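# Three arms load dated cartons into a flow lane

## Task

Put every carton into the flow lane, arranged by its date so that the carton with the oldest date sits at the front of the lane and later dates follow behind it.

## Robot and tools

Setup: three identical i2rt Big YAM arms named arm1, arm2 and arm3. Each has six revolute joints, a two-finger gripper and a wrist camera (arm1_cam_wrist, arm2_cam_wrist, arm3_cam_wrist). Two fixed room cameras, cam_a and cam_b, watch the scene. All positions share one scene frame: origin on the floor, +z up, metres. Robot feet (base_link): arm1 at (-1.399, -0.834, 0.768), arm2 at (-0.549, -0.349, 0.753), arm3 at (0.555, 0.297, 0.850), each facing along its own +x. The tables under them are at z=0.720. Reach is roughly 1.0 m from the joint1 axis.

The hand point lies between the finger pads, about 1 cm short of the tips. In hand coordinates the fingers extend along +z and the jaws open and close along y. Quaternions are always written w first: qw, qx, qy, qz.

move: one action for any subset of arms. Top-level keys are arm1, arm2, arm3 (each its own object) plus cameras. An arm that is omitted receives nothing new, but it may still be driving toward an earlier target. Inside an arm's object:
- joints: absolute targets keyed by name. joint1_rad -2.879 to 2.879 (base yaw, counter-clockwise from above is positive); joint2_rad 0 to 3.141 (shoulder); joint3_rad 0 to 3.019 (elbow); joint4_rad -1.692 to 1.57 (hand pitch, positive tilts fingers up); joint5_rad -1.57 to 1.57 (sideways swing, positive to the arm's right); joint6_rad -2.094 to 2.094 (roll, positive clockwise viewed from behind). These are radians. gripper_m is the fingertip gap in metres, 0 to 0.093.
- target: a single list of seven numbers [x, y, z, qw, qx, qy, qz], an absolute hand pose in the scene frame, in the same form the hand line prints. The hand follows a straight line from its current hand_target toward it. When target is given, joints may contain only gripper_m.
- speed: top path speed in m/s, 0.002 to 0.5, default 0.25; only allowed together with target. Rotation is capped at twice this value in rad/s.
All hand paths in one call finish together, paced by the slowest. A path lasts 0.5 to 10 s and an action at most 15 s. Each control step the path pose is clamped to within 100 mm and 20 degrees of the measured hand, then damped IK drives the joints, favouring position. Expect errors of a centimetre or more, overshoot in speed near full stretch, and no slowing for obstacles. Unknown keys make a call invalid; out-of-range numbers get it refused, and a refusal (or a stop that interferes) cancels the remaining move, wait and finished_scene calls in that reply.

cameras (move and wait): a list drawn from arm1_cam_wrist, arm2_cam_wrist, arm3_cam_wrist, cam_a, cam_b, all. Omitted, null or ["all"] means every camera; [] means none. The pictures line gives image order; frames can lag the state slightly.

wait: seconds from 0 to 10; commands nothing and returns full state and images.
zoom_image: camera plus region [x0, y0, x1, y1] in pixels of that camera's last full image, top-left origin, at most 504 by 504. Only cameras in the latest images can be zoomed.
read_manual: section "licences"; returns licence text only.
finished_scene: scene = the current scene's number; ends it irreversibly. The result of the whole arrangement must hold with no robot help.

Reading results: the move line lists each arm sent motion, with done or its worst status. joint_status and hand_status words: done; off_target (resting away, possibly still pushing); time_out (each joint keeps a nearby target and keeps pushing; on_its_own lists those not yet there; sending a joint its reported position relieves it); not_followed (a safety check withheld the targets, reported as "joint command not followed" or "pose unreachable"; the arm may keep trying). Arms under "as last shown" were not commanded and show "not commanded". hand_target is the pose at the currently held joint targets. Joint velocities are in rad/s (gripper m/s); "within noise" means essentially still. Joint torques are in N m, positive toward larger angles, include gravity, and joints 3 and 4 wrap at ±28.

Gripper: closed on nothing reads 0.000 to 0.003. Gripping a hard item reads up to about 0.005 below its width (some read up to 0.002 wider). Full force (about 50 to 64 N per pad) comes from roughly 0.005 below the first-contact reading; soft items crush more the lower the target. Release by commanding well above the reading.

Heat: pushing, stretching or holding loads warms motors. MOTOR HOT appears at 85 °C; at 100 °C the arm goes limp and drops (OVER-TEMPERATURE FAULT, 30 to 60 s or more); afterwards resend targets flagged limit_stop_at_motor_heat.

Avoid: hard contact between two arms (it ends the scene), closing a gripper on another arm's fingers, knocking anything off the work area or to the floor, dropping cartons, releasing a carton while it moves, slams and hard pushes. The anti-collision check can be late and ignores fingers, gripper housings and wrist cameras. Loose cartons may occasionally be nudged by an outside disturbance. The simulation keeps running while you think, holding the last command.

Each tool is called after "Call:" as name(argument=value, ...), one argument or row to a line, values as JSON.

## Session

Call:
move(
  arm3={"joints": {"joint1_rad": -0.054, "joint2_rad": 1.727, "joint3_rad": 1.3285, "joint4_rad": -1.172, "joint5_rad": 0.0, "joint6_rad": 0.782, "gripper_m": 0.08}},
  arm1={"joints": {"gripper_m": 0.092}},
  arm2={"joints": {"gripper_m": 0.09}},
)

Call:
zoom_image(
  camera="cam_a",
  region=[320, 160, 620, 360],
)

Scene clock: 1.63 s.
Joint torques (N m): arm1=[0.79 10.11 4.79 1.8 0.11 -0.02] | arm2=[-0.09 9.93 5.96 2.25 -0.03 -0.03] | arm3=[0.44 -19.84 10.93 0.55 0.06 0.16]
Heat: arm1: hottest joint1_rad 36 °C; arm2: hottest joint3_rad 41 °C; arm3: hottest joint2_rad 35 °C.
move: arm1 done; arm2 done; arm3 done
Joint velocities: within noise
arm1.joint_positions: joint1_rad=-0.673 joint2_rad=+0.309 joint3_rad=+1.652 joint4_rad=-1.445 joint5_rad=+0.074 joint6_rad=+0.649 gripper_m=+0.09210
arm1.joint_status: all done
arm1.hand: x=-1.4166 y=-0.8303 z=+1.4250 quat_wxyz=(-0.314, -0.735, +0.110, +0.590) (m; scene frame)
arm1.hand_target: x=-1.4143 y=-0.8293 z=+1.4309 quat_wxyz=(-0.317, -0.730, +0.109, +0.595) (m; scene frame)
arm1.hand_status: not commanded
arm2.joint_positions: joint1_rad=+0.476 joint2_rad=+0.332 joint3_rad=+1.575 joint4_rad=-1.257 joint5_rad=-0.072 joint6_rad=+0.112 gripper_m=+0.09007
arm2.joint_status: all done
arm2.hand: x=-0.6104 y=-0.3497 z=+1.4288 quat_wxyz=(+0.047, +0.714, -0.041, -0.697) (m; scene frame)
arm2.hand_target: x=-0.6039 y=-0.3501 z=+1.4336 quat_wxyz=(+0.046, +0.708, -0.040, -0.704) (m; scene frame)
arm2.hand_status: not commanded
arm3.joint_positions: joint1_rad=-0.057 joint2_rad=+1.715 joint3_rad=+1.320 joint4_rad=-1.177 joint5_rad=+0.001 joint6_rad=+0.774 gripper_m=+0.08009
arm3.joint_status: all done
arm3.hand: x=+0.2010 y=-0.0504 z=+0.9523 quat_wxyz=(+0.001, -1.000, -0.003, -0.001) (m; scene frame)
arm3.hand_target: x=+0.1994 y=-0.0547 z=+0.9494 quat_wxyz=(+0.000, -1.000, +0.000, -0.001) (m; scene frame)
arm3.hand_status: not commanded
pictures: arm1_cam_wrist, arm2_cam_wrist, arm3_cam_wrist, cam_a, cam_b
camera_calibration:
arm1_cam_wrist: T_world_to_cam=[[-0.233768, 0.772482, -0.590444, 1.15493], [0.800646, -0.191608, -0.567673, 1.7818], [-0.551651, -0.60544, -0.573693, -0.343166], [0, 0, 0, 1]] pos_world=[-1.34591, -0.758522, 1.49653]
arm2_cam_wrist: T_world_to_cam=[[0.00677818, 0.992873, -0.118983, 0.519388], [0.585577, -0.100392, -0.804376, 1.47966], [-0.810588, -0.0642217, -0.582084, 0.437273], [0, 0, 0, 1]] pos_world=[-0.515525, -0.339059, 1.50653]
arm3_cam_wrist: T_world_to_cam=[[0.0103974, 0.999945, -0.00110575, 0.0502222], [0.802222, -0.00768133, 0.596977, -0.728321], [0.596936, -0.00709406, -0.802258, 0.766691], [0, 0, 0, 1]] pos_world=[0.126088, -0.050375, 1.04993]

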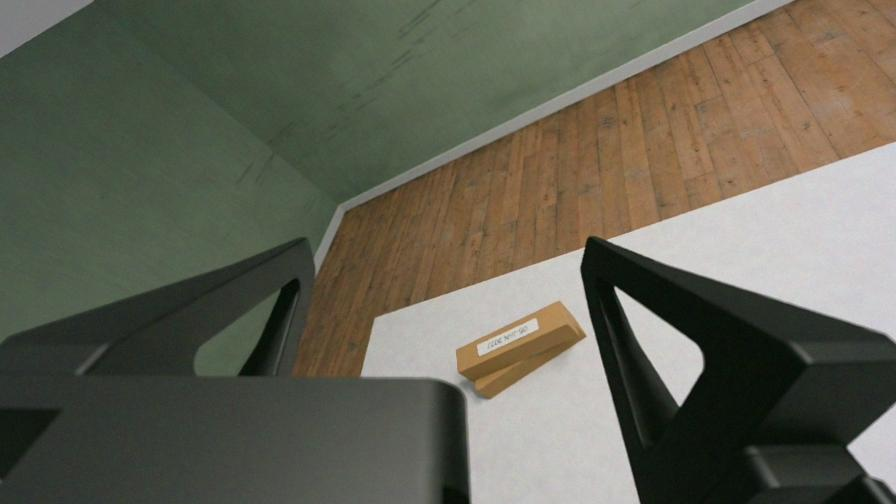

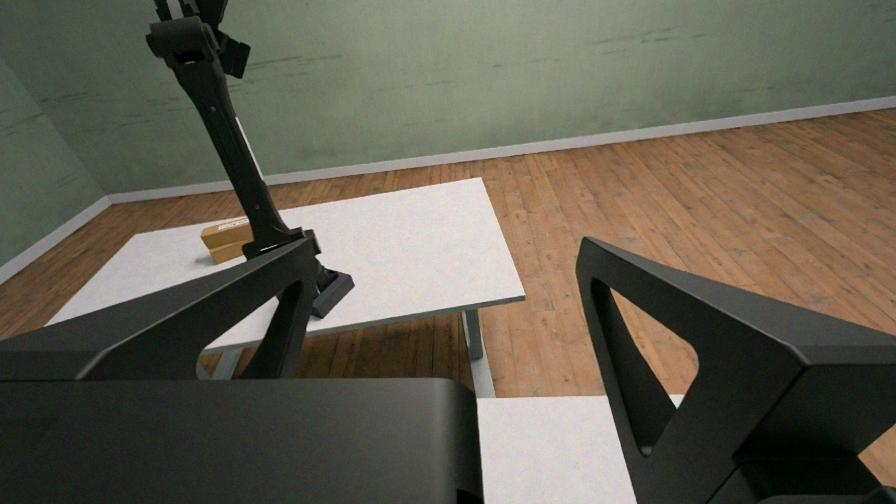

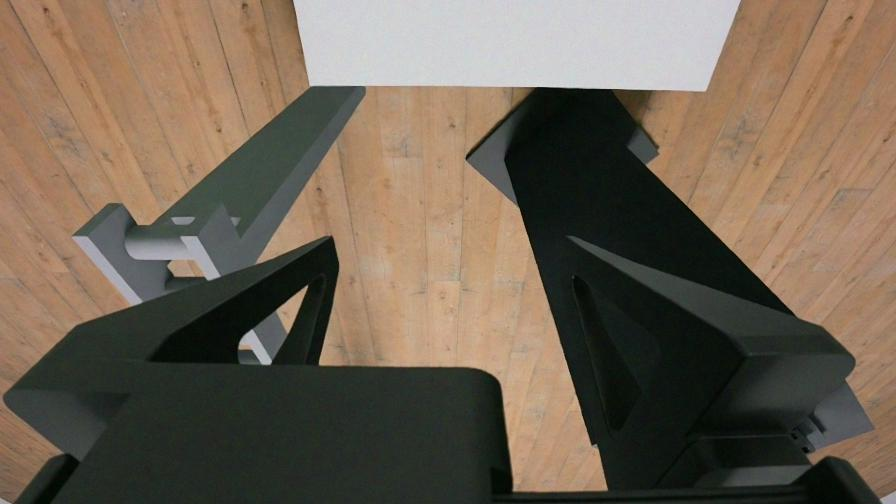

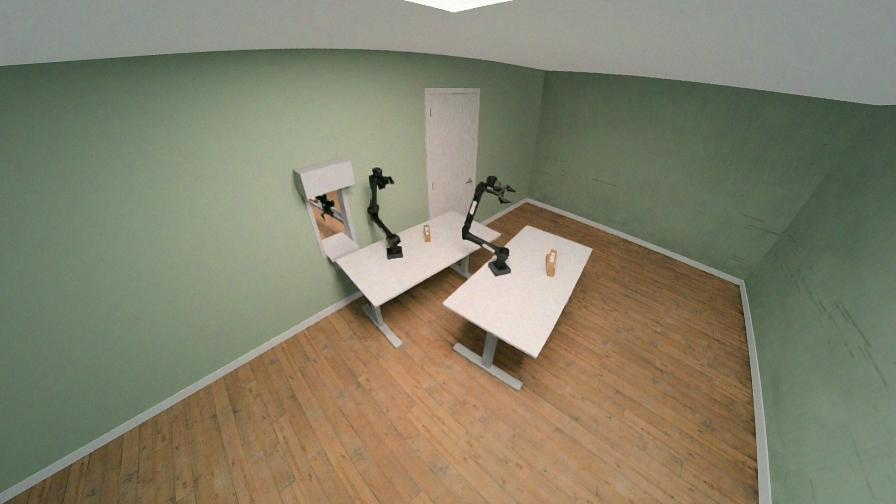

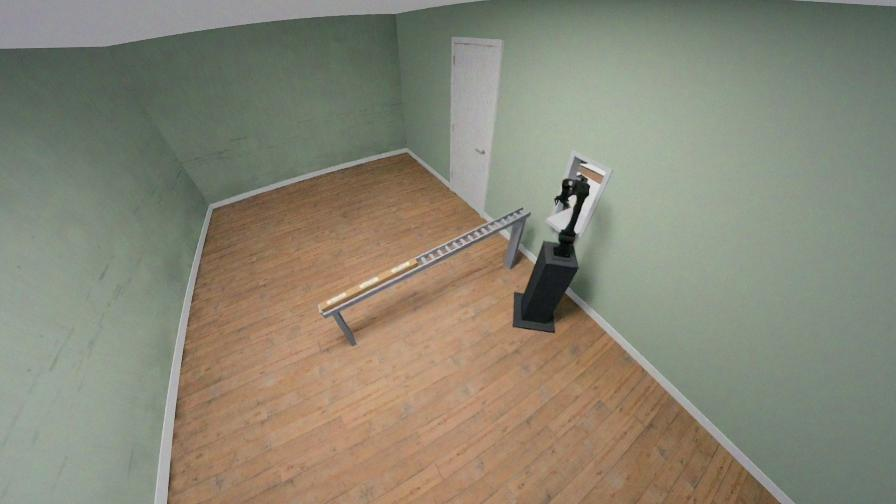

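Scaled by 1.680 from the camera's 896x504 image, which has a finer 1280x720 frame.

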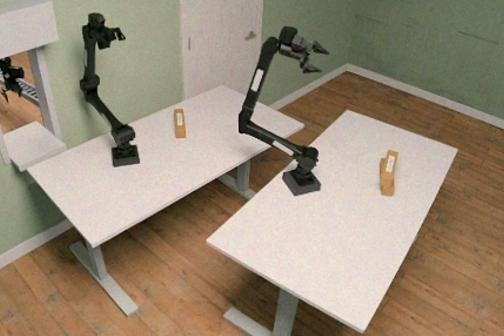

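Call:
move(
  arm1={"joints": {"joint1_rad": -0.18, "joint2_rad": 1.541, "joint3_rad": 1.58, "joint4_rad": -1.61, "joint5_rad": 0.0, "joint6_rad": -1.0, "gripper_m": 0.092}},
  arm2={"joints": {"joint1_rad": 2.145, "joint2_rad": 1.509, "joint3_rad": 1.542, "joint4_rad": -1.605, "joint5_rad": 0.0, "joint6_rad": -0.838, "gripper_m": 0.09}},
  cameras=["arm1_cam_wrist", "arm2_cam_wrist"],
)

Call:
move(
  arm1={"target": [-1.682, -1.198, 0.91, 0.0, 0.577, 0.817, 0.0], "speed": 0.2},
  arm2={"target": [-0.533, -0.797, 0.83, 0.0, 0.342, 0.94, 0.0], "speed": 0.25},
  cameras=["arm1_cam_wrist", "arm2_cam_wrist"],
)

Scene clock: 17.40 s.
Joint torques (N m): arm1=[1.79 -15.91 10.22 -0.25 -0.08 -0.04] | arm2=[0.15 -11.69 9.65 -0.05 -0.07 -0.12] | arm3=[0.5 -19.55 10.91 0.58 0.05 0.14]
Heat: arm1: hottest joint3_rad 37 °C; arm2: hottest joint3_rad 42 °C; arm3: hottest joint3_rad 37 °C.
move: arm1 done; arm2 done
Joint velocities: within noise
arm1.joint_positions: joint1_rad=-0.195 joint2_rad=+1.550 joint3_rad=+1.561 joint4_rad=-1.600 joint5_rad=+0.001 joint6_rad=-0.991 gripper_m=+0.09210
arm1.joint_status: all done
arm1.hand: x=-1.6873 y=-1.1928 z=+1.0339 quat_wxyz=(+0.001, -0.588, -0.809, -0.012) (m; scene frame)
arm1.hand_target: x=-1.6822 y=-1.1982 z=+1.0451 quat_wxyz=(+0.001, -0.578, -0.816, -0.003) (m; scene frame)
arm1.hand_status: not commanded
arm2.joint_positions: joint1_rad=+2.142 joint2_rad=+1.508 joint3_rad=+1.547 joint4_rad=-1.597 joint5_rad=-0.001 joint6_rad=-0.827 gripper_m=+0.09008
arm2.joint_status: all done
arm2.hand: x=-0.5373 y=-0.7963 z=+1.0400 quat_wxyz=(+0.009, +0.348, +0.937, -0.010) (m; scene frame)
arm2.hand_target: x=-0.5361 y=-0.7932 z=+1.0379 quat_wxyz=(+0.006, +0.342, +0.940, -0.003) (m; scene frame)
arm2.hand_status: not commanded
arm3: as last shown
pictures: arm1_cam_wrist, arm2_cam_wrist
camera_calibration:
arm1_cam_wrist: T_world_to_cam=[[-0.949099, -0.311958, -0.0435159, -1.92517], [-0.26657, 0.721937, 0.638551, -0.250996], [-0.167785, 0.617648, -0.768348, 1.37153], [0, 0, 0, 1]] pos_world=[-1.66396, -1.26649, 1.13031]
arm2_cam_wrist: T_world_to_cam=[[-0.649887, -0.759635, 0.0245476, -0.981593], [-0.628126, 0.555002, 0.545372, -0.454764], [-0.427908, 0.339011, -0.837834, 1.03427], [0, 0, 0, 1]] pos_world=[-0.481, -0.843888, 1.13866]

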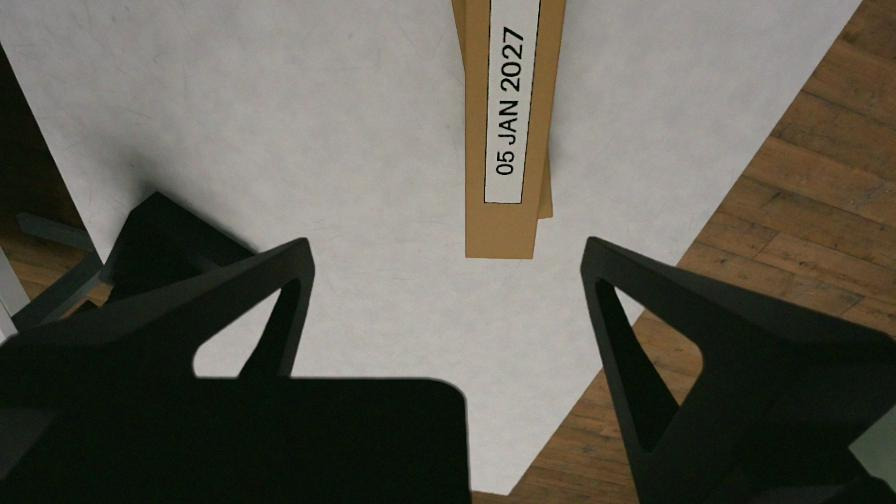

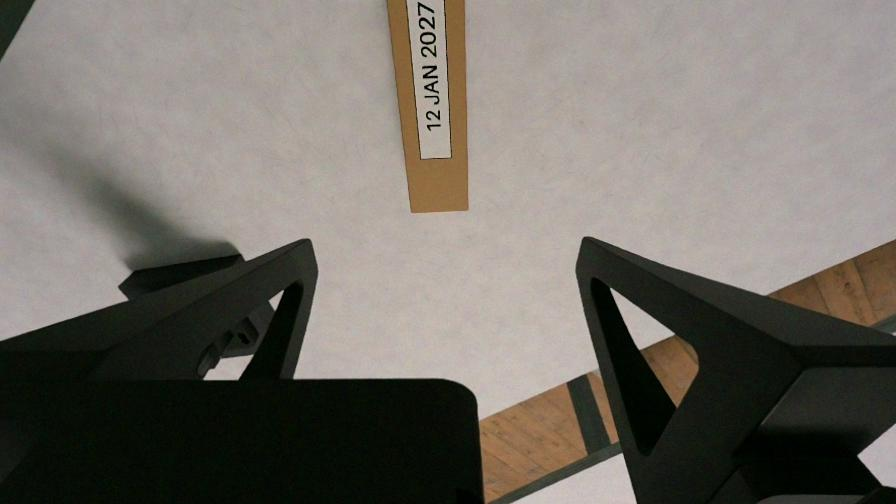

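Scene clock: 19.03 s.
Joint torques (N m): arm1=[1.73 -15.03 8.55 0.49 -0.11 -0.07] | arm2=[0.56 -11.46 7.92 0.75 -0.02 -0.06] | arm3=[0.32 -19.55 10.93 0.53 0.05 0.15]
Heat: arm1: hottest joint3_rad 37 °C; arm2: hottest joint3_rad 42 °C; arm3: hottest joint3_rad 38 °C.
move: arm1 done; arm2 done
Joint velocities: within noise
arm1.joint_positions: joint1_rad=-0.195 joint2_rad=+1.586 joint3_rad=+1.269 joint4_rad=-1.266 joint5_rad=+0.000 joint6_rad=-0.994 gripper_m=+0.09210
arm1.joint_status: not commanded
arm1.hand: x=-1.6846 y=-1.1895 z=+0.9080 quat_wxyz=(+0.001, -0.587, -0.810, -0.009) (m; scene frame)
arm1.hand_target: x=-1.6819 y=-1.1978 z=+0.9101 quat_wxyz=(+0.000, -0.577, -0.817, +0.000) (m; scene frame)
arm1.hand_status: done (0.009 m and 1.7 deg from the pose sent, 0.124 m and 2.1 deg at the start)
arm2.joint_positions: joint1_rad=+2.143 joint2_rad=+1.635 joint3_rad=+1.149 joint4_rad=-1.086 joint5_rad=+0.007 joint6_rad=-0.827 gripper_m=+0.09008
arm2.joint_status: not commanded
arm2.hand: x=-0.5364 y=-0.7994 z=+0.8382 quat_wxyz=(+0.003, +0.348, +0.937, -0.005) (m; scene frame)
arm2.hand_target: x=-0.5331 y=-0.7969 z=+0.8301 quat_wxyz=(+0.000, +0.342, +0.940, +0.000) (m; scene frame)
arm2.hand_status: done (0.009 m and 1.0 deg from the pose sent, 0.210 m and 1.7 deg at the start)
arm3: as last shown
pictures: arm1_cam_wrist, arm2_cam_wrist
camera_calibration:
arm1_cam_wrist: T_world_to_cam=[[-0.948249, -0.315157, -0.0387183, -1.9338], [-0.266832, 0.724813, 0.635174, -0.166301], [-0.172116, 0.612635, -0.771398, 1.2627], [0, 0, 0, 1]] pos_world=[-1.66077, -1.26249, 1.0048]
arm2_cam_wrist: T_world_to_cam=[[-0.649054, -0.760484, 0.0198383, -0.974696], [-0.623928, 0.547065, 0.558062, -0.357143], [-0.43525, 0.349835, -0.829562, 0.864457], [0, 0, 0, 1]] pos_world=[-0.479207, -0.848277, 0.935765]

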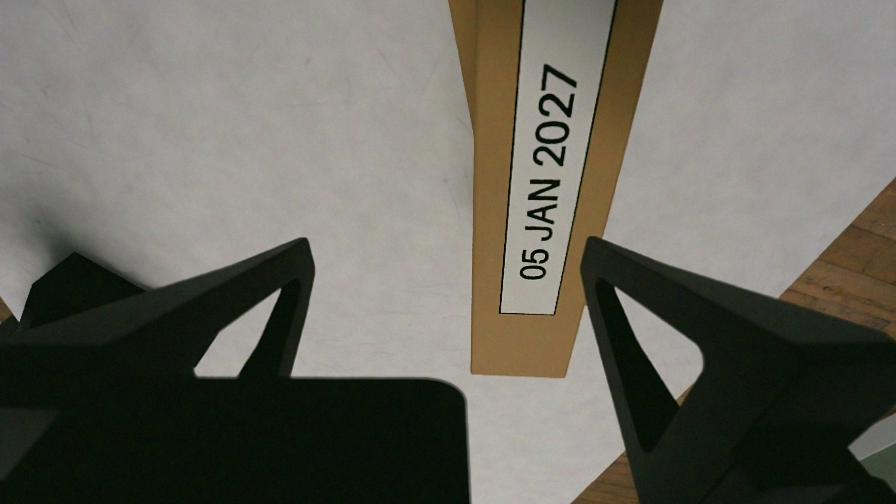

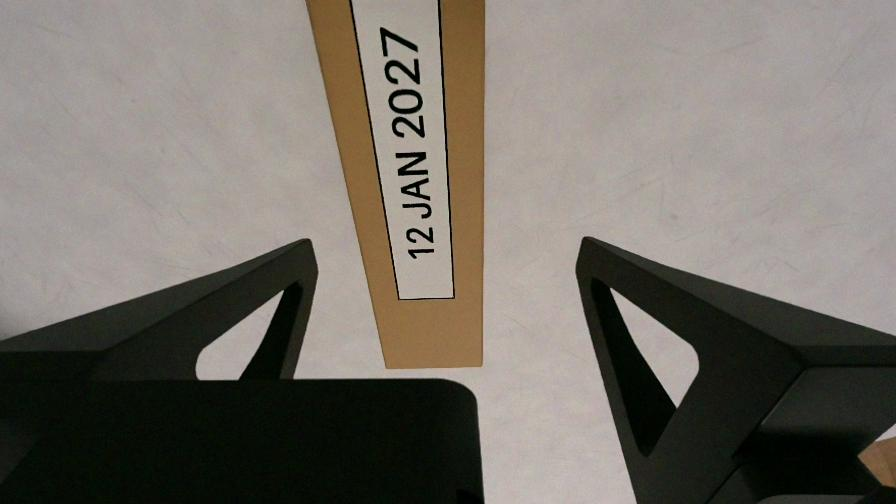

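Call:
move(
  arm1={"target": [-1.717, -1.199, 0.885, 0.0, 0.566, 0.824, 0.0], "speed": 0.15},
  arm2={"target": [-0.517, -0.794, 0.8, 0.0, 0.321, 0.947, 0.0], "speed": 0.15},
  cameras=["arm1_cam_wrist", "arm2_cam_wrist"],
)

Scene clock: 36.30 s.
Joint torques (N m): arm1=[-0.15 -15.91 10.37 0.43 -0.09 -0.09] | arm2=[0.56 -11.46 7.24 0.77 -0.04 -0.12] | arm3=[0.5 -19.43 10.89 0.55 0.04 0.16]
Heat: arm1: hottest joint3_rad 38 °C; arm2: hottest joint3_rad 42 °C; arm3: hottest joint3_rad 39 °C.
move: arm1 off_target; arm2 off_target
Joint velocities: within noise
arm1.joint_positions: joint1_rad=-0.223 joint2_rad=+1.663 joint3_rad=+1.269 joint4_rad=-1.215 joint5_rad=+0.000 joint6_rad=-1.075 gripper_m=+0.09210
arm1.joint_status: not commanded
arm1.hand: x=-1.7019 y=-1.1905 z=+0.8739 quat_wxyz=(-0.001, -0.564, -0.825, -0.022) (m; scene frame)
arm1.hand_target: x=-1.7167 y=-1.1985 z=+0.8853 quat_wxyz=(+0.000, -0.566, -0.824, +0.000) (m; scene frame)
arm1.hand_status: off_target (0.021 m and 2.5 deg from the pose sent, 0.041 m and 3.0 deg at the start)
arm2.joint_positions: joint1_rad=+2.178 joint2_rad=+1.666 joint3_rad=+1.110 joint4_rad=-1.006 joint5_rad=+0.007 joint6_rad=-0.830 gripper_m=+0.09008
arm2.joint_status: not commanded
arm2.hand: x=-0.5203 y=-0.7993 z=+0.8118 quat_wxyz=(+0.005, +0.330, +0.944, -0.009) (m; scene frame)
arm2.hand_target: x=-0.5171 y=-0.7938 z=+0.8003 quat_wxyz=(+0.000, +0.321, +0.947, +0.000) (m; scene frame)
arm2.hand_status: off_target (0.013 m and 1.6 deg from the pose sent, 0.043 m and 3.3 deg at the start)
arm3: as last shown
pictures: arm1_cam_wrist, arm2_cam_wrist
camera_calibration:
arm1_cam_wrist: T_world_to_cam=[[-0.929038, -0.36461, -0.0628356, -1.95695], [-0.317121, 0.697243, 0.642874, -0.273599], [-0.190587, 0.617181, -0.76339, 1.2011], [0, 0, 0, 1]] pos_world=[-1.67593, -1.26405, 0.969834]
arm2_cam_wrist: T_world_to_cam=[[-0.619994, -0.784147, 0.0268578, -0.973131], [-0.644138, 0.528243, 0.553213, -0.354014], [-0.447988, 0.325689, -0.832607, 0.826062], [0, 0, 0, 1]] pos_world=[-0.461303, -0.845111, 0.909766]

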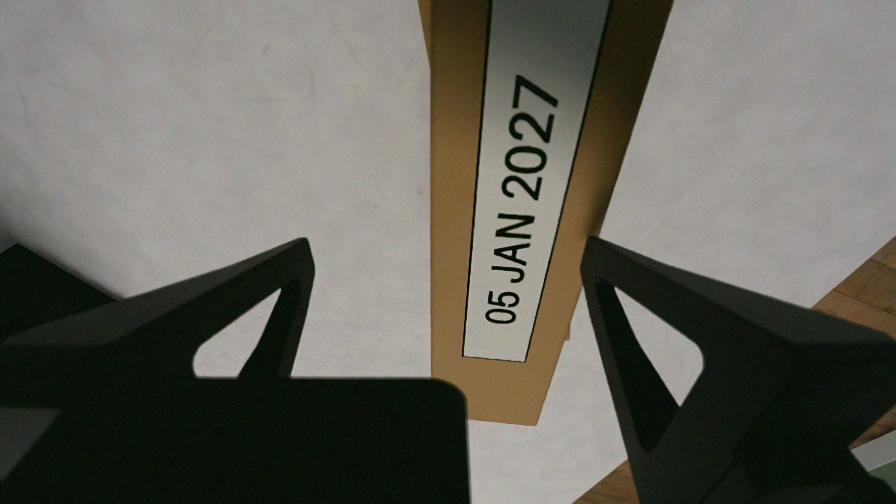

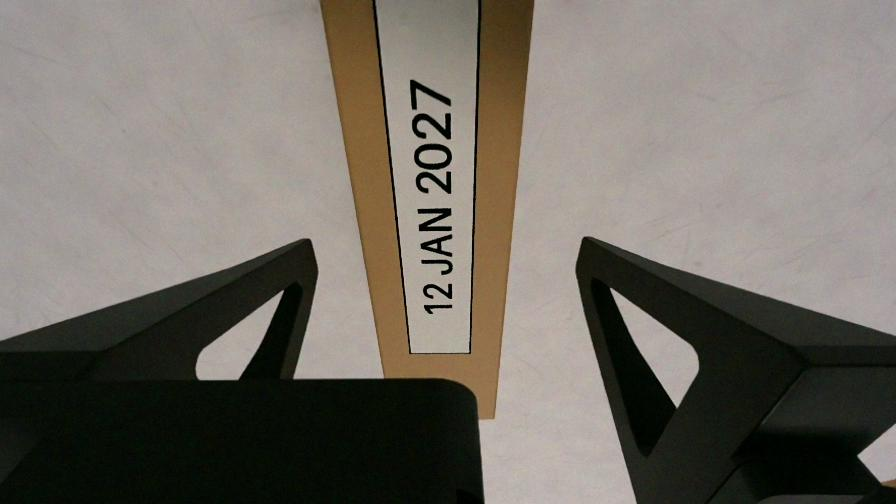

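Call:
move(
  arm1={"target": [-1.733, -1.2, 0.905, 0.0, 0.577, 0.8166, 0.0], "speed": 0.15},
  arm2={"target": [-0.517, -0.795, 0.752, 0.0, 0.321, 0.947, 0.0], "speed": 0.15},
  cameras=["arm1_cam_wrist"],
)

Call:
move(
  arm2={"joints": {"gripper_m": 0.045}},
  cameras=["arm1_cam_wrist", "arm2_cam_wrist"],
)

Scene clock: 45.60 s.
Joint torques (N m): arm1=[-0.56 -15.33 12.04 -0.24 -0.09 -0.02] | arm2=[0.44 -11.99 6.9 0.79 -0.05 -0.12] | arm3=[0.44 -19.55 10.95 0.54 0.05 0.16]
Heat: arm1: hottest joint3_rad 39 °C; arm2: hottest joint3_rad 43 °C; arm3: hottest joint3_rad 40 °C.
move: arm1 off_target; arm2 off_target
Joint velocities: within noise
arm1.joint_positions: joint1_rad=-0.244 joint2_rad=+1.664 joint3_rad=+1.318 joint4_rad=-1.251 joint5_rad=+0.000 joint6_rad=-1.076 gripper_m=+0.09210
arm1.joint_status: not commanded
arm1.hand: x=-1.7161 y=-1.1916 z=+0.8909 quat_wxyz=(-0.001, -0.573, -0.819, -0.016) (m; scene frame)
arm1.hand_target: x=-1.7326 y=-1.1993 z=+0.9051 quat_wxyz=(+0.000, -0.577, -0.817, +0.000) (m; scene frame)
arm1.hand_status: off_target (0.024 m and 1.9 deg from the pose sent, 0.045 m and 3.1 deg at the start)
arm2.joint_positions: joint1_rad=+2.178 joint2_rad=+1.748 joint3_rad=+1.062 joint4_rad=-0.881 joint5_rad=+0.007 joint6_rad=-0.831 gripper_m=+0.09008
arm2.joint_status: not commanded
arm2.hand: x=-0.5199 y=-0.8000 z=+0.7619 quat_wxyz=(+0.004, +0.330, +0.944, -0.007) (m; scene frame)
arm2.hand_target: x=-0.5171 y=-0.7948 z=+0.7522 quat_wxyz=(+0.000, +0.321, +0.947, +0.000) (m; scene frame)
arm2.hand_status: off_target (0.011 m and 1.4 deg from the pose sent, 0.060 m and 1.6 deg at the start)
arm3: as last shown
pictures: arm1_cam_wrist
camera_calibration:
arm1_cam_wrist: T_world_to_cam=[[-0.936836, -0.345935, -0.0516451, -1.9706], [-0.297254, 0.709635, 0.638795, -0.23587], [-0.184332, 0.613798, -0.767642, 1.22247], [0, 0, 0, 1]] pos_world=[-1.6909, -1.26467, 0.987318]

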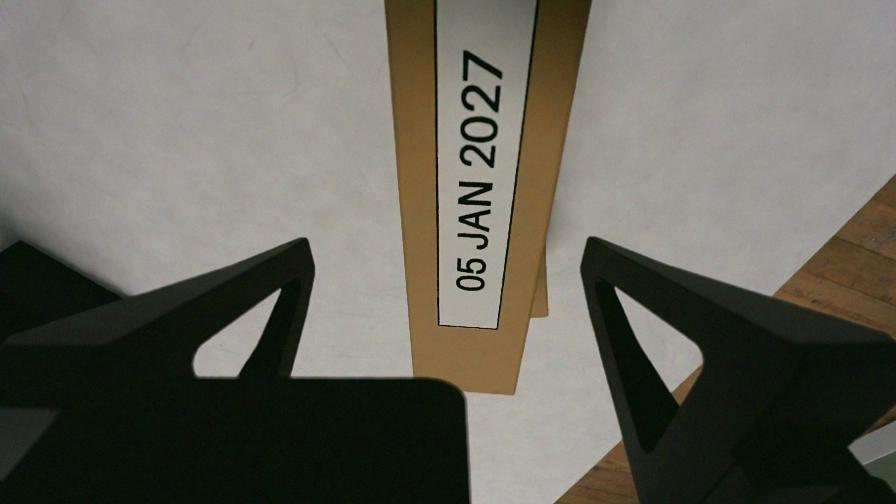

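Scene clock: 46.20 s.
Joint torques (N m): arm1=[-0.62 -15.33 12.03 -0.23 -0.09 -0.03] | arm2=[0.44 -11.99 6.86 0.75 0.03 -0.11] | arm3=[0.5 -19.6 10.92 0.61 0.06 0.15]
Heat: arm1: hottest joint3_rad 40 °C; arm2: hottest joint3_rad 43 °C; arm3: hottest joint3_rad 40 °C.
move: arm2 off_target
Joint velocities: within noise
arm1, arm3: as last shown
arm1.hand: x=-1.7160 y=-1.1915 z=+0.8909 quat_wxyz=(-0.001, -0.573, -0.819, -0.016) (m; scene frame)
arm2.joint_positions: joint1_rad=+2.179 joint2_rad=+1.748 joint3_rad=+1.062 joint4_rad=-0.881 joint5_rad=+0.005 joint6_rad=-0.832 gripper_m=+0.06062
arm2.joint_status: gripper_m off_target (ended at +0.06064, target +0.04500)
arm2.hand: x=-0.5192 y=-0.8002 z=+0.7619 quat_wxyz=(+0.005, +0.329, +0.944, -0.007) (m; scene frame)
arm2.hand_target: x=-0.5171 y=-0.7948 z=+0.7522 quat_wxyz=(+0.000, +0.321, +0.947, +0.000) (m; scene frame)
arm2.hand_status: not commanded
pictures: arm1_cam_wrist, arm2_cam_wrist
camera_calibration:
arm1_cam_wrist: T_world_to_cam=[[-0.936838, -0.34588, -0.0519762, -1.97021], [-0.297373, 0.709438, 0.638958, -0.236482], [-0.184129, 0.614056, -0.767484, 1.22298], [0, 0, 0, 1]] pos_world=[-1.6909, -1.26467, 0.987319]
arm2_cam_wrist: T_world_to_cam=[[-0.617919, -0.785909, 0.0228707, -0.969077], [-0.646445, 0.524393, 0.554185, -0.330273], [-0.447532, 0.327657, -0.832079, 0.786787], [0, 0, 0, 1]] pos_world=[-0.460202, -0.84621, 0.859865]

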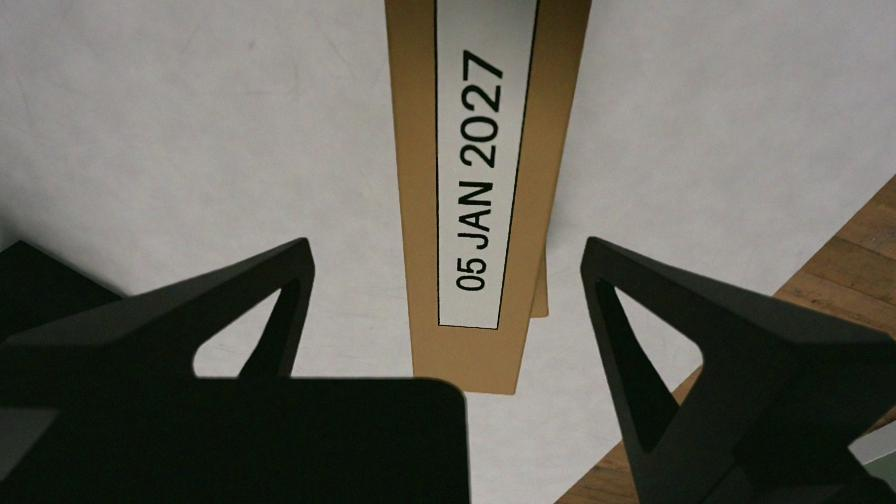

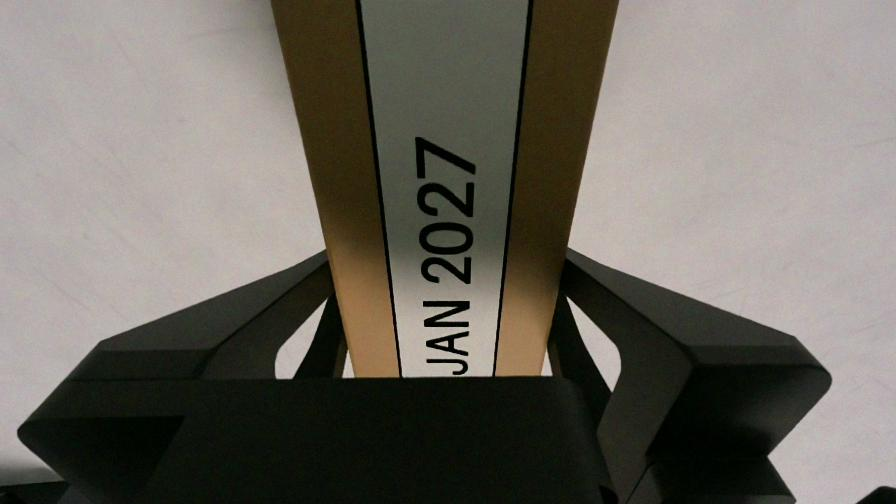

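Call:
move(
  arm1={"target": [-1.738, -1.201, 0.843, 0.0, 0.577, 0.8166, 0.0], "speed": 0.12},
  arm2={"target": [-0.53, -0.785, 0.93, 0.0, 0.321, 0.947, 0.0], "speed": 0.3},
  cameras=["arm1_cam_wrist"],
)

Call:
move(
  arm1={"joints": {"gripper_m": 0.045}},
  arm2={"joints": {"joint1_rad": -1.945, "joint2_rad": 1.58, "joint3_rad": 1.33, "joint4_rad": -1.386, "joint5_rad": 0.0, "joint6_rad": 0.657}},
  cameras=["arm1_cam_wrist", "arm2_cam_wrist"],
)

Scene clock: 58.73 s.
Joint torques (N m): arm1=[-0.79 -16.97 7.94 0.51 -0.1 -0.07] | arm2=[-0.73 -10.93 14.86 -0.34 -0.05 -0.13] | arm3=[0.32 -19.6 10.92 0.57 0.06 0.14]
Heat: arm1: hottest joint3_rad 42 °C; arm2: hottest joint3_rad 45 °C; arm3: hottest joint3_rad 41 °C.
move: arm1 done; arm2 off_target
Joint velocities: within noise
arm1.joint_positions: joint1_rad=-0.248 joint2_rad=+1.744 joint3_rad=+1.288 joint4_rad=-1.123 joint5_rad=+0.000 joint6_rad=-1.078 gripper_m=+0.09210
arm1.joint_status: not commanded
arm1.hand: x=-1.7287 y=-1.2031 z=+0.8428 quat_wxyz=(+0.000, -0.574, -0.819, -0.007) (m; scene frame)
arm1.hand_target: x=-1.7379 y=-1.2009 z=+0.8430 quat_wxyz=(+0.000, -0.577, -0.817, +0.000) (m; scene frame)
arm1.hand_status: done (0.010 m and 0.9 deg from the pose sent, 0.054 m and 1.9 deg at the start)
arm2.joint_positions: joint1_rad=+2.171 joint2_rad=+1.514 joint3_rad=+1.197 joint4_rad=-1.321 joint5_rad=+0.009 joint6_rad=-0.855 gripper_m=+0.06062
arm2.joint_status: not commanded
arm2.hand: x=-0.5267 y=-0.7610 z=+0.9059 quat_wxyz=(-0.011, +0.321, +0.947, +0.026) (m; scene frame)
arm2.hand_target: x=-0.5302 y=-0.7833 z=+0.9302 quat_wxyz=(+0.000, +0.321, +0.947, -0.001) (m; scene frame)
arm2.hand_status: off_target (0.034 m and 3.2 deg from the pose sent, 0.169 m and 1.4 deg at the start)
arm3: as last shown
pictures: arm1_cam_wrist
camera_calibration:
arm1_cam_wrist: T_world_to_cam=[[-0.937744, -0.345465, -0.035903, -2.00322], [-0.288921, 0.718508, 0.63267, -0.170398], [-0.192769, 0.603656, -0.773589, 1.16847], [0, 0, 0, 1]] pos_world=[-1.7025, -1.27496, 0.939796]

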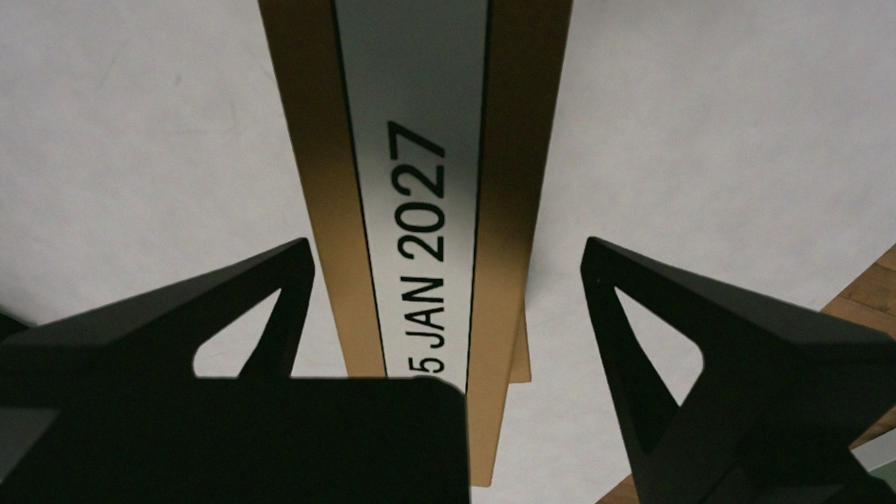

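Scene clock: 61.60 s.
Joint torques (N m): arm1=[-0.79 -16.73 8.06 0.49 0.13 -0.05] | arm2=[-0.09 -14.62 11.04 -0.4 -0.02 0.09] | arm3=[0.26 -19.49 10.91 0.58 0.05 0.14]
Heat: arm1: hottest joint3_rad 42 °C; arm2: hottest joint3_rad 45 °C; arm3: hottest joint3_rad 41 °C.
move: arm1 off_target; arm2 done
Joint velocities: within noise
arm1.joint_positions: joint1_rad=-0.248 joint2_rad=+1.744 joint3_rad=+1.286 joint4_rad=-1.123 joint5_rad=-0.005 joint6_rad=-1.079 gripper_m=+0.05965
arm1.joint_status: gripper_m off_target (ended at +0.05969, target +0.04500)
arm1.hand: x=-1.7277 y=-1.2033 z=+0.8423 quat_wxyz=(-0.002, -0.573, -0.819, -0.007) (m; scene frame)
arm1.hand_target: x=-1.7380 y=-1.2009 z=+0.8431 quat_wxyz=(+0.000, -0.577, -0.817, +0.000) (m; scene frame)
arm1.hand_status: not commanded
arm2.joint_positions: joint1_rad=-1.946 joint2_rad=+1.601 joint3_rad=+1.308 joint4_rad=-1.375 joint5_rad=+0.001 joint6_rad=+0.648 gripper_m=+0.06070
arm2.joint_status: all done
arm2.hand: x=-0.1986 y=-0.0778 z=+0.9053 quat_wxyz=(+0.033, +0.004, -0.999, +0.036) (m; scene frame)
arm2.hand_target: x=-0.1959 y=-0.0742 z=+0.9220 quat_wxyz=(+0.021, +0.000, -0.999, +0.026) (m; scene frame)
arm2.hand_status: not commanded
arm3: as last shown
pictures: arm1_cam_wrist, arm2_cam_wrist
camera_calibration:
arm1_cam_wrist: T_world_to_cam=[[-0.937219, -0.346531, -0.039193, -1.99992], [-0.292455, 0.719756, 0.62962, -0.171698], [-0.189973, 0.601554, -0.775914, 1.17265], [0, 0, 0, 1]] pos_world=[-1.7018, -1.27486, 0.939596]
arm2_cam_wrist: T_world_to_cam=[[0.0155659, -0.99636, 0.083815, -0.152241], [-0.785326, 0.0397018, 0.617808, -0.70421], [-0.618886, -0.0754389, -0.78185, 0.701943], [0, 0, 0, 1]] pos_world=[-0.116242, -0.0707749, 0.99664]

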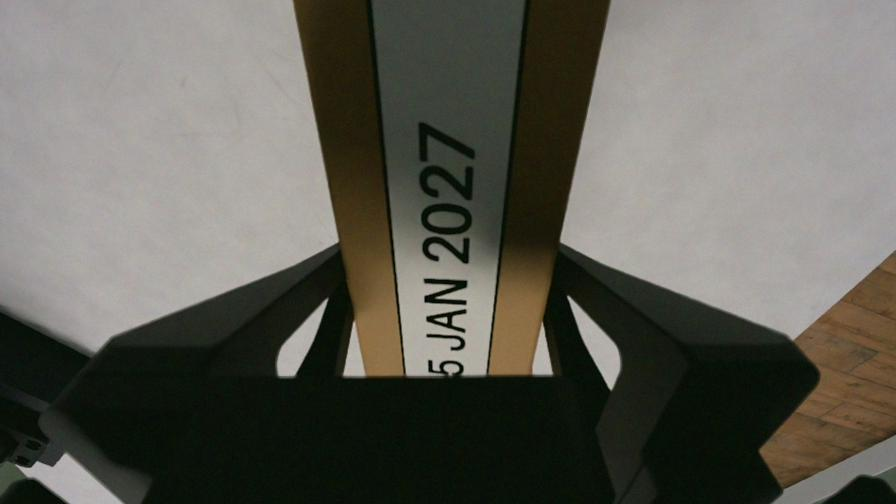

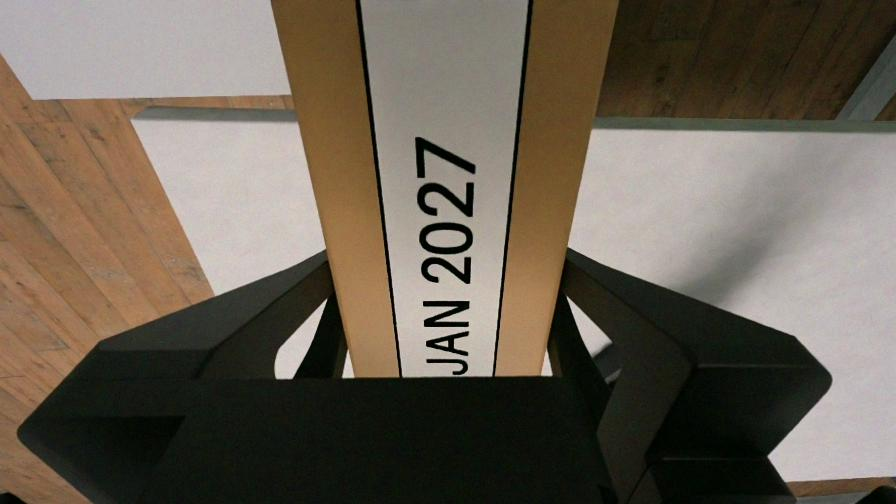

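Call:
move(
  arm1={"target": [-1.715, -1.19, 0.97, 0.0, 0.577, 0.8166, 0.0], "speed": 0.25},
  arm2={"target": [0.04, 0.065, 0.86, 0.0, 0.0, 1.0, 0.0], "speed": 0.3},
  cameras=["arm2_cam_wrist"],
)

Call:
move(
  arm1={"joints": {"joint1_rad": 2.588, "joint2_rad": 1.985, "joint3_rad": 1.848, "joint4_rad": -1.434, "joint5_rad": 0.0, "joint6_rad": 0.0}},
  arm2={"target": [0.04, 0.045, 0.81, 0.0, 0.0, 1.0, 0.0], "speed": 0.12},
  cameras=["arm1_cam_wrist", "arm2_cam_wrist"],
)

Scene clock: 68.77 s.
Joint torques (N m): arm1=[0.73 -17.96 13.9 -0.53 0.01 0.11] | arm2=[-0.85 -24 16.08 -0.34 -0.06 -0.11] | arm3=[0.5 -19.55 10.89 0.54 0.05 0.14]
Heat: arm1: hottest joint3_rad 42 °C; arm2: hottest joint3_rad 47 °C; arm3: hottest joint3_rad 41 °C.
move: arm1 off_target; arm2 off_target
Joint velocities: within noise
arm1.joint_positions: joint1_rad=-0.248 joint2_rad=+1.610 joint3_rad=+1.355 joint4_rad=-1.399 joint5_rad=-0.003 joint6_rad=-1.075 gripper_m=+0.05966
arm1.joint_status: not commanded
arm1.hand: x=-1.7013 y=-1.1734 z=+0.9299 quat_wxyz=(-0.006, -0.574, -0.818, -0.044) (m; scene frame)
arm1.hand_target: x=-1.7132 y=-1.1880 z=+0.9700 quat_wxyz=(+0.000, -0.577, -0.817, +0.000) (m; scene frame)
arm1.hand_status: off_target (0.045 m and 5.1 deg from the pose sent, 0.129 m and 1.0 deg at the start)
arm2.joint_positions: joint1_rad=-1.985 joint2_rad=+2.342 joint3_rad=+2.261 joint4_rad=-1.556 joint5_rad=-0.012 joint6_rad=+0.619 gripper_m=+0.06070
arm2.joint_status: not commanded
arm2.hand: x=+0.0198 y=+0.0574 z=+0.8320 quat_wxyz=(+0.026, -0.002, -0.999, +0.020) (m; scene frame)
arm2.hand_target: x=+0.0381 y=+0.0636 z=+0.8604 quat_wxyz=(-0.001, +0.000, -1.000, +0.000) (m; scene frame)
arm2.hand_status: off_target (0.035 m and 3.8 deg from the pose sent, 0.282 m and 5.6 deg at the start)
arm3.joint_positions: joint1_rad=-0.057 joint2_rad=+1.715 joint3_rad=+1.320 joint4_rad=-1.177 joint5_rad=+0.001 joint6_rad=+0.774 gripper_m=+0.08009
arm3.joint_status: not commanded
arm3.hand: x=+0.2010 y=-0.0504 z=+0.9523 quat_wxyz=(+0.001, -1.000, -0.003, -0.001) (m; scene frame)
arm3.hand_target: x=+0.1994 y=-0.0547 z=+0.9494 quat_wxyz=(+0.000, -1.000, +0.000, -0.001) (m; scene frame)
arm3.hand_status: not commanded
pictures: arm2_cam_wrist
camera_calibration:
arm2_cam_wrist: T_world_to_cam=[[0.00307269, -0.998584, 0.0531111, 0.0111472], [-0.794444, 0.0298186, 0.606606, -0.482694], [-0.60733, -0.0440576, -0.793227, 0.797377], [0, 0, 0, 1]] pos_world=[0.100764, 0.0606552, 0.924714]

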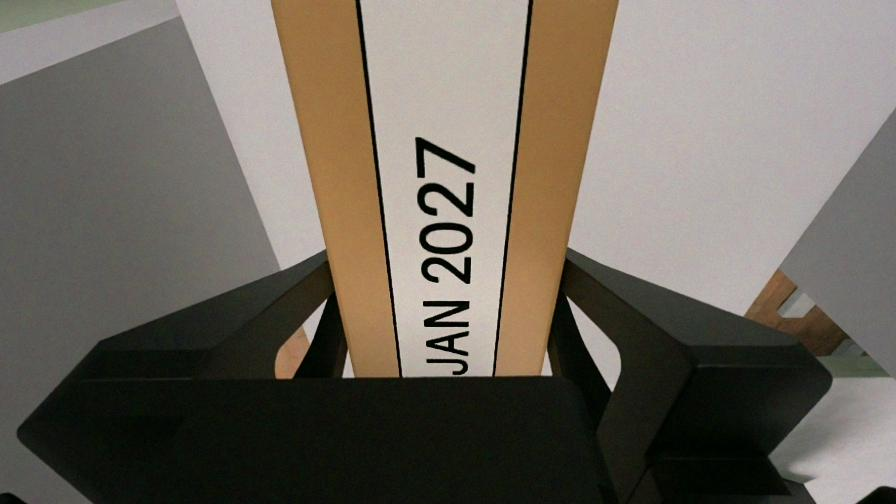

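Scene clock: 71.40 s.
Joint torques (N m): arm1=[0.03 -27.4 9.44 -0.4 0.06 0.12] | arm2=[-0.67 -24.94 9.47 0.62 -0.06 -0.12] | arm3=[0.32 -19.31 10.95 0.59 0.06 0.15]
Heat: arm1: hottest joint3_rad 42 °C; arm2: hottest joint3_rad 47 °C; arm3: hottest joint3_rad 41 °C.
move: arm1 done; arm2 done
Joint velocities: within noise
arm1.joint_positions: joint1_rad=+2.594 joint2_rad=+2.043 joint3_rad=+1.834 joint4_rad=-1.420 joint5_rad=+0.000 joint6_rad=-0.009 gripper_m=+0.05969
arm1.joint_status: all done
arm1.hand: x=-0.8728 y=-0.5185 z=+0.8823 quat_wxyz=(+0.027, +0.272, -0.962, +0.005) (m; scene frame)
arm1.hand_target: x=-0.8702 y=-0.5213 z=+0.9222 quat_wxyz=(-0.002, +0.265, -0.964, -0.002) (m; scene frame)
arm1.hand_status: not commanded
arm2.joint_positions: joint1_rad=-2.010 joint2_rad=+2.341 joint3_rad=+2.180 joint4_rad=-1.430 joint5_rad=-0.013 joint6_rad=+0.597 gripper_m=+0.06070
arm2.joint_status: not commanded
arm2.hand: x=+0.0359 y=+0.0470 z=+0.8018 quat_wxyz=(+0.007, -0.003, -1.000, +0.006) (m; scene frame)
arm2.hand_target: x=+0.0400 y=+0.0450 z=+0.8101 quat_wxyz=(+0.000, +0.000, -1.000, +0.000) (m; scene frame)
arm2.hand_status: done (0.009 m and 1.2 deg from the pose sent, 0.032 m and 3.8 deg at the start)
arm3: as last shown
pictures: arm1_cam_wrist, arm2_cam_wrist
camera_calibration:
arm1_cam_wrist: T_world_to_cam=[[0.52536, -0.850392, -0.028814, 0.0463453], [-0.622717, -0.407342, 0.668054, -1.34631], [-0.579845, -0.333026, -0.743554, 0.100837], [0, 0, 0, 1]] pos_world=[-0.804248, -0.475415, 0.975722]
arm2_cam_wrist: T_world_to_cam=[[-0.000370189, -0.999673, 0.0255841, 0.0245436], [-0.816292, 0.0150805, 0.577443, -0.426398], [-0.57764, -0.0206703, -0.81603, 0.798852], [0, 0, 0, 1]] pos_world=[0.113392, 0.0474784, 0.89748]

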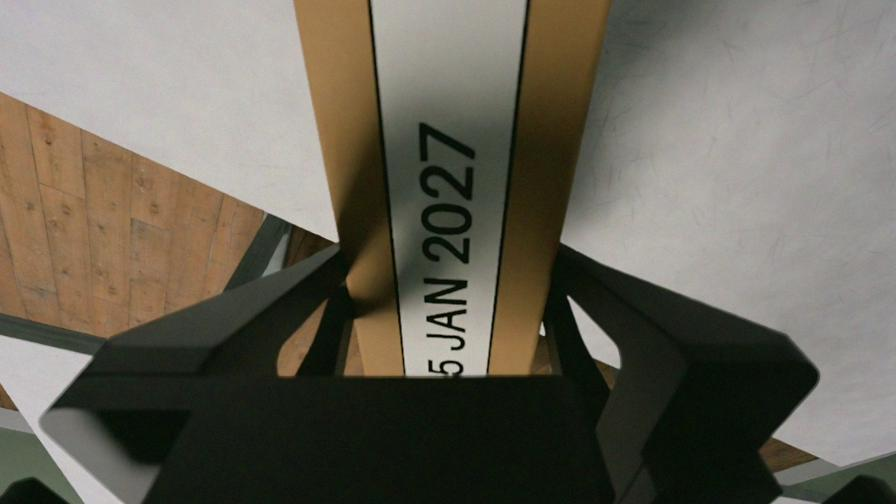

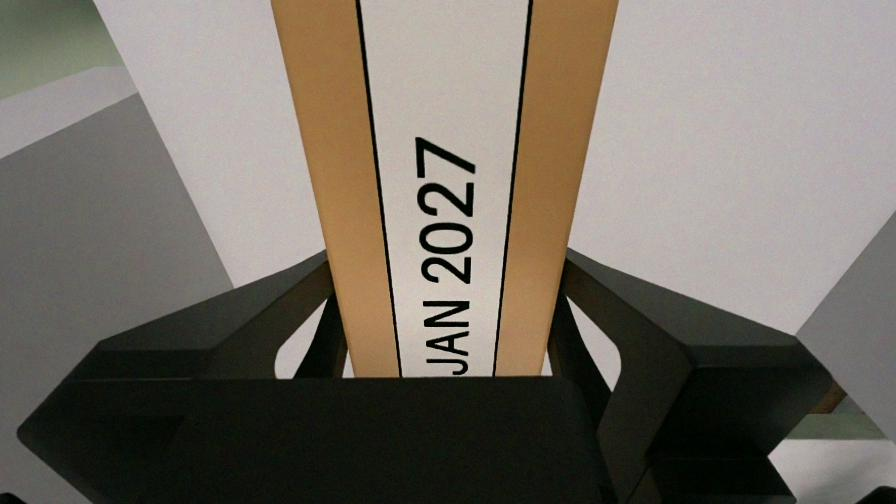

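Call:
move(
  arm1={"target": [-0.8701, -0.5213, 0.792, 0.0, 0.265, -0.964, 0.0], "speed": 0.1},
  arm2={"target": [0.04, 0.04, 0.765, 0.0, 0.0, 1.0, 0.0], "speed": 0.08},
  cameras=["arm1_cam_wrist", "arm2_cam_wrist"],
)

Scene clock: 82.67 s.
Joint torques (N m): arm1=[0.56 -21.83 8.09 0.57 0.18 0.11] | arm2=[-0.91 -22.12 7.76 0.98 -0.08 -0.15] | arm3=[0.38 -19.72 10.88 0.54 0.05 0.14]
Heat: arm1: hottest joint3_rad 43 °C; arm2: hottest joint3_rad 48 °C; arm3: hottest joint3_rad 42 °C.
move: arm1 done; arm2 off_target
Joint velocities: within noise
arm1.joint_positions: joint1_rad=+2.594 joint2_rad=+2.082 joint3_rad=+1.654 joint4_rad=-1.160 joint5_rad=+0.001 joint6_rad=-0.008 gripper_m=+0.05969
arm1.joint_status: not commanded
arm1.hand: x=-0.8760 y=-0.5203 z=+0.7935 quat_wxyz=(+0.006, +0.272, -0.962, +0.001) (m; scene frame)
arm1.hand_target: x=-0.8701 y=-0.5214 z=+0.7921 quat_wxyz=(+0.000, +0.265, -0.964, +0.000) (m; scene frame)
arm1.hand_status: done (0.006 m and 1.1 deg from the pose sent, 0.090 m and 3.2 deg at the start)
arm2.joint_positions: joint1_rad=-2.012 joint2_rad=+2.332 joint3_rad=+2.120 joint4_rad=-1.336 joint5_rad=-0.012 joint6_rad=+0.595 gripper_m=+0.06070
arm2.joint_status: not commanded
arm2.hand: x=+0.0411 y=+0.0486 z=+0.7859 quat_wxyz=(-0.011, -0.002, -1.000, -0.006) (m; scene frame)
arm2.hand_target: x=+0.0395 y=+0.0399 z=+0.7652 quat_wxyz=(+0.000, +0.000, -1.000, +0.000) (m; scene frame)
arm2.hand_status: off_target (0.023 m and 1.5 deg from the pose sent, 0.038 m and 1.2 deg at the start)
arm3: as last shown
pictures: arm1_cam_wrist, arm2_cam_wrist
camera_calibration:
arm1_cam_wrist: T_world_to_cam=[[0.525992, -0.850056, -0.0271653, 0.0433229], [-0.646743, -0.420522, 0.636305, -1.29237], [-0.552319, -0.317123, -0.770959, 0.0864783], [0, 0, 0, 1]] pos_world=[-0.810856, -0.479219, 0.89019]
arm2_cam_wrist: T_world_to_cam=[[0.000117462, -0.999999, 0.00121389, 0.0456113], [-0.837057, 0.000565814, 0.547115, -0.387586], [-0.547116, -0.00108036, -0.837056, 0.803232], [0, 0, 0, 1]] pos_world=[0.115024, 0.0466983, 0.884349]

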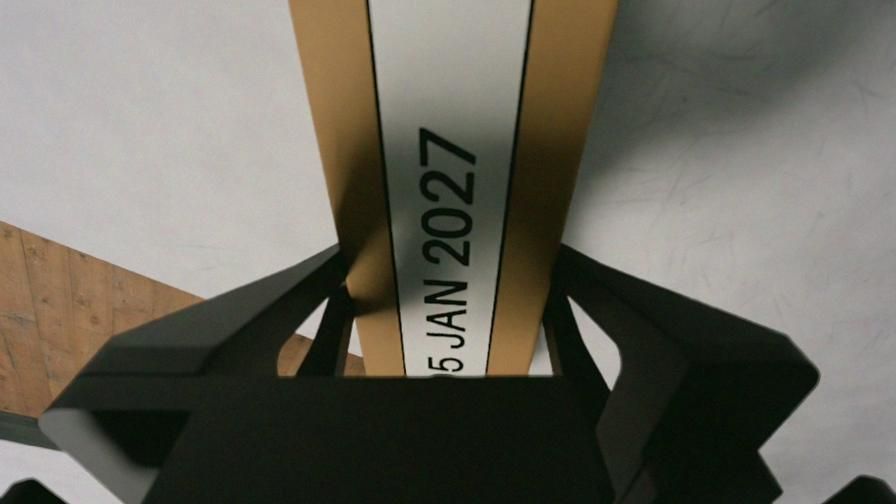

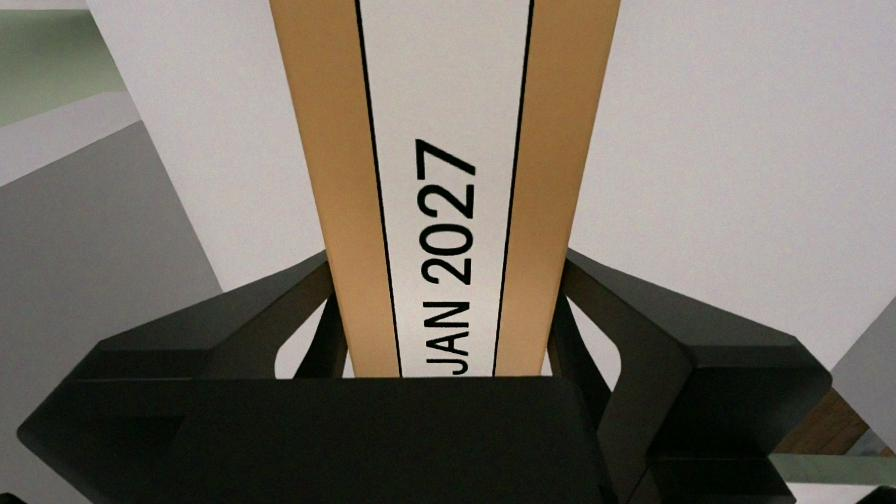

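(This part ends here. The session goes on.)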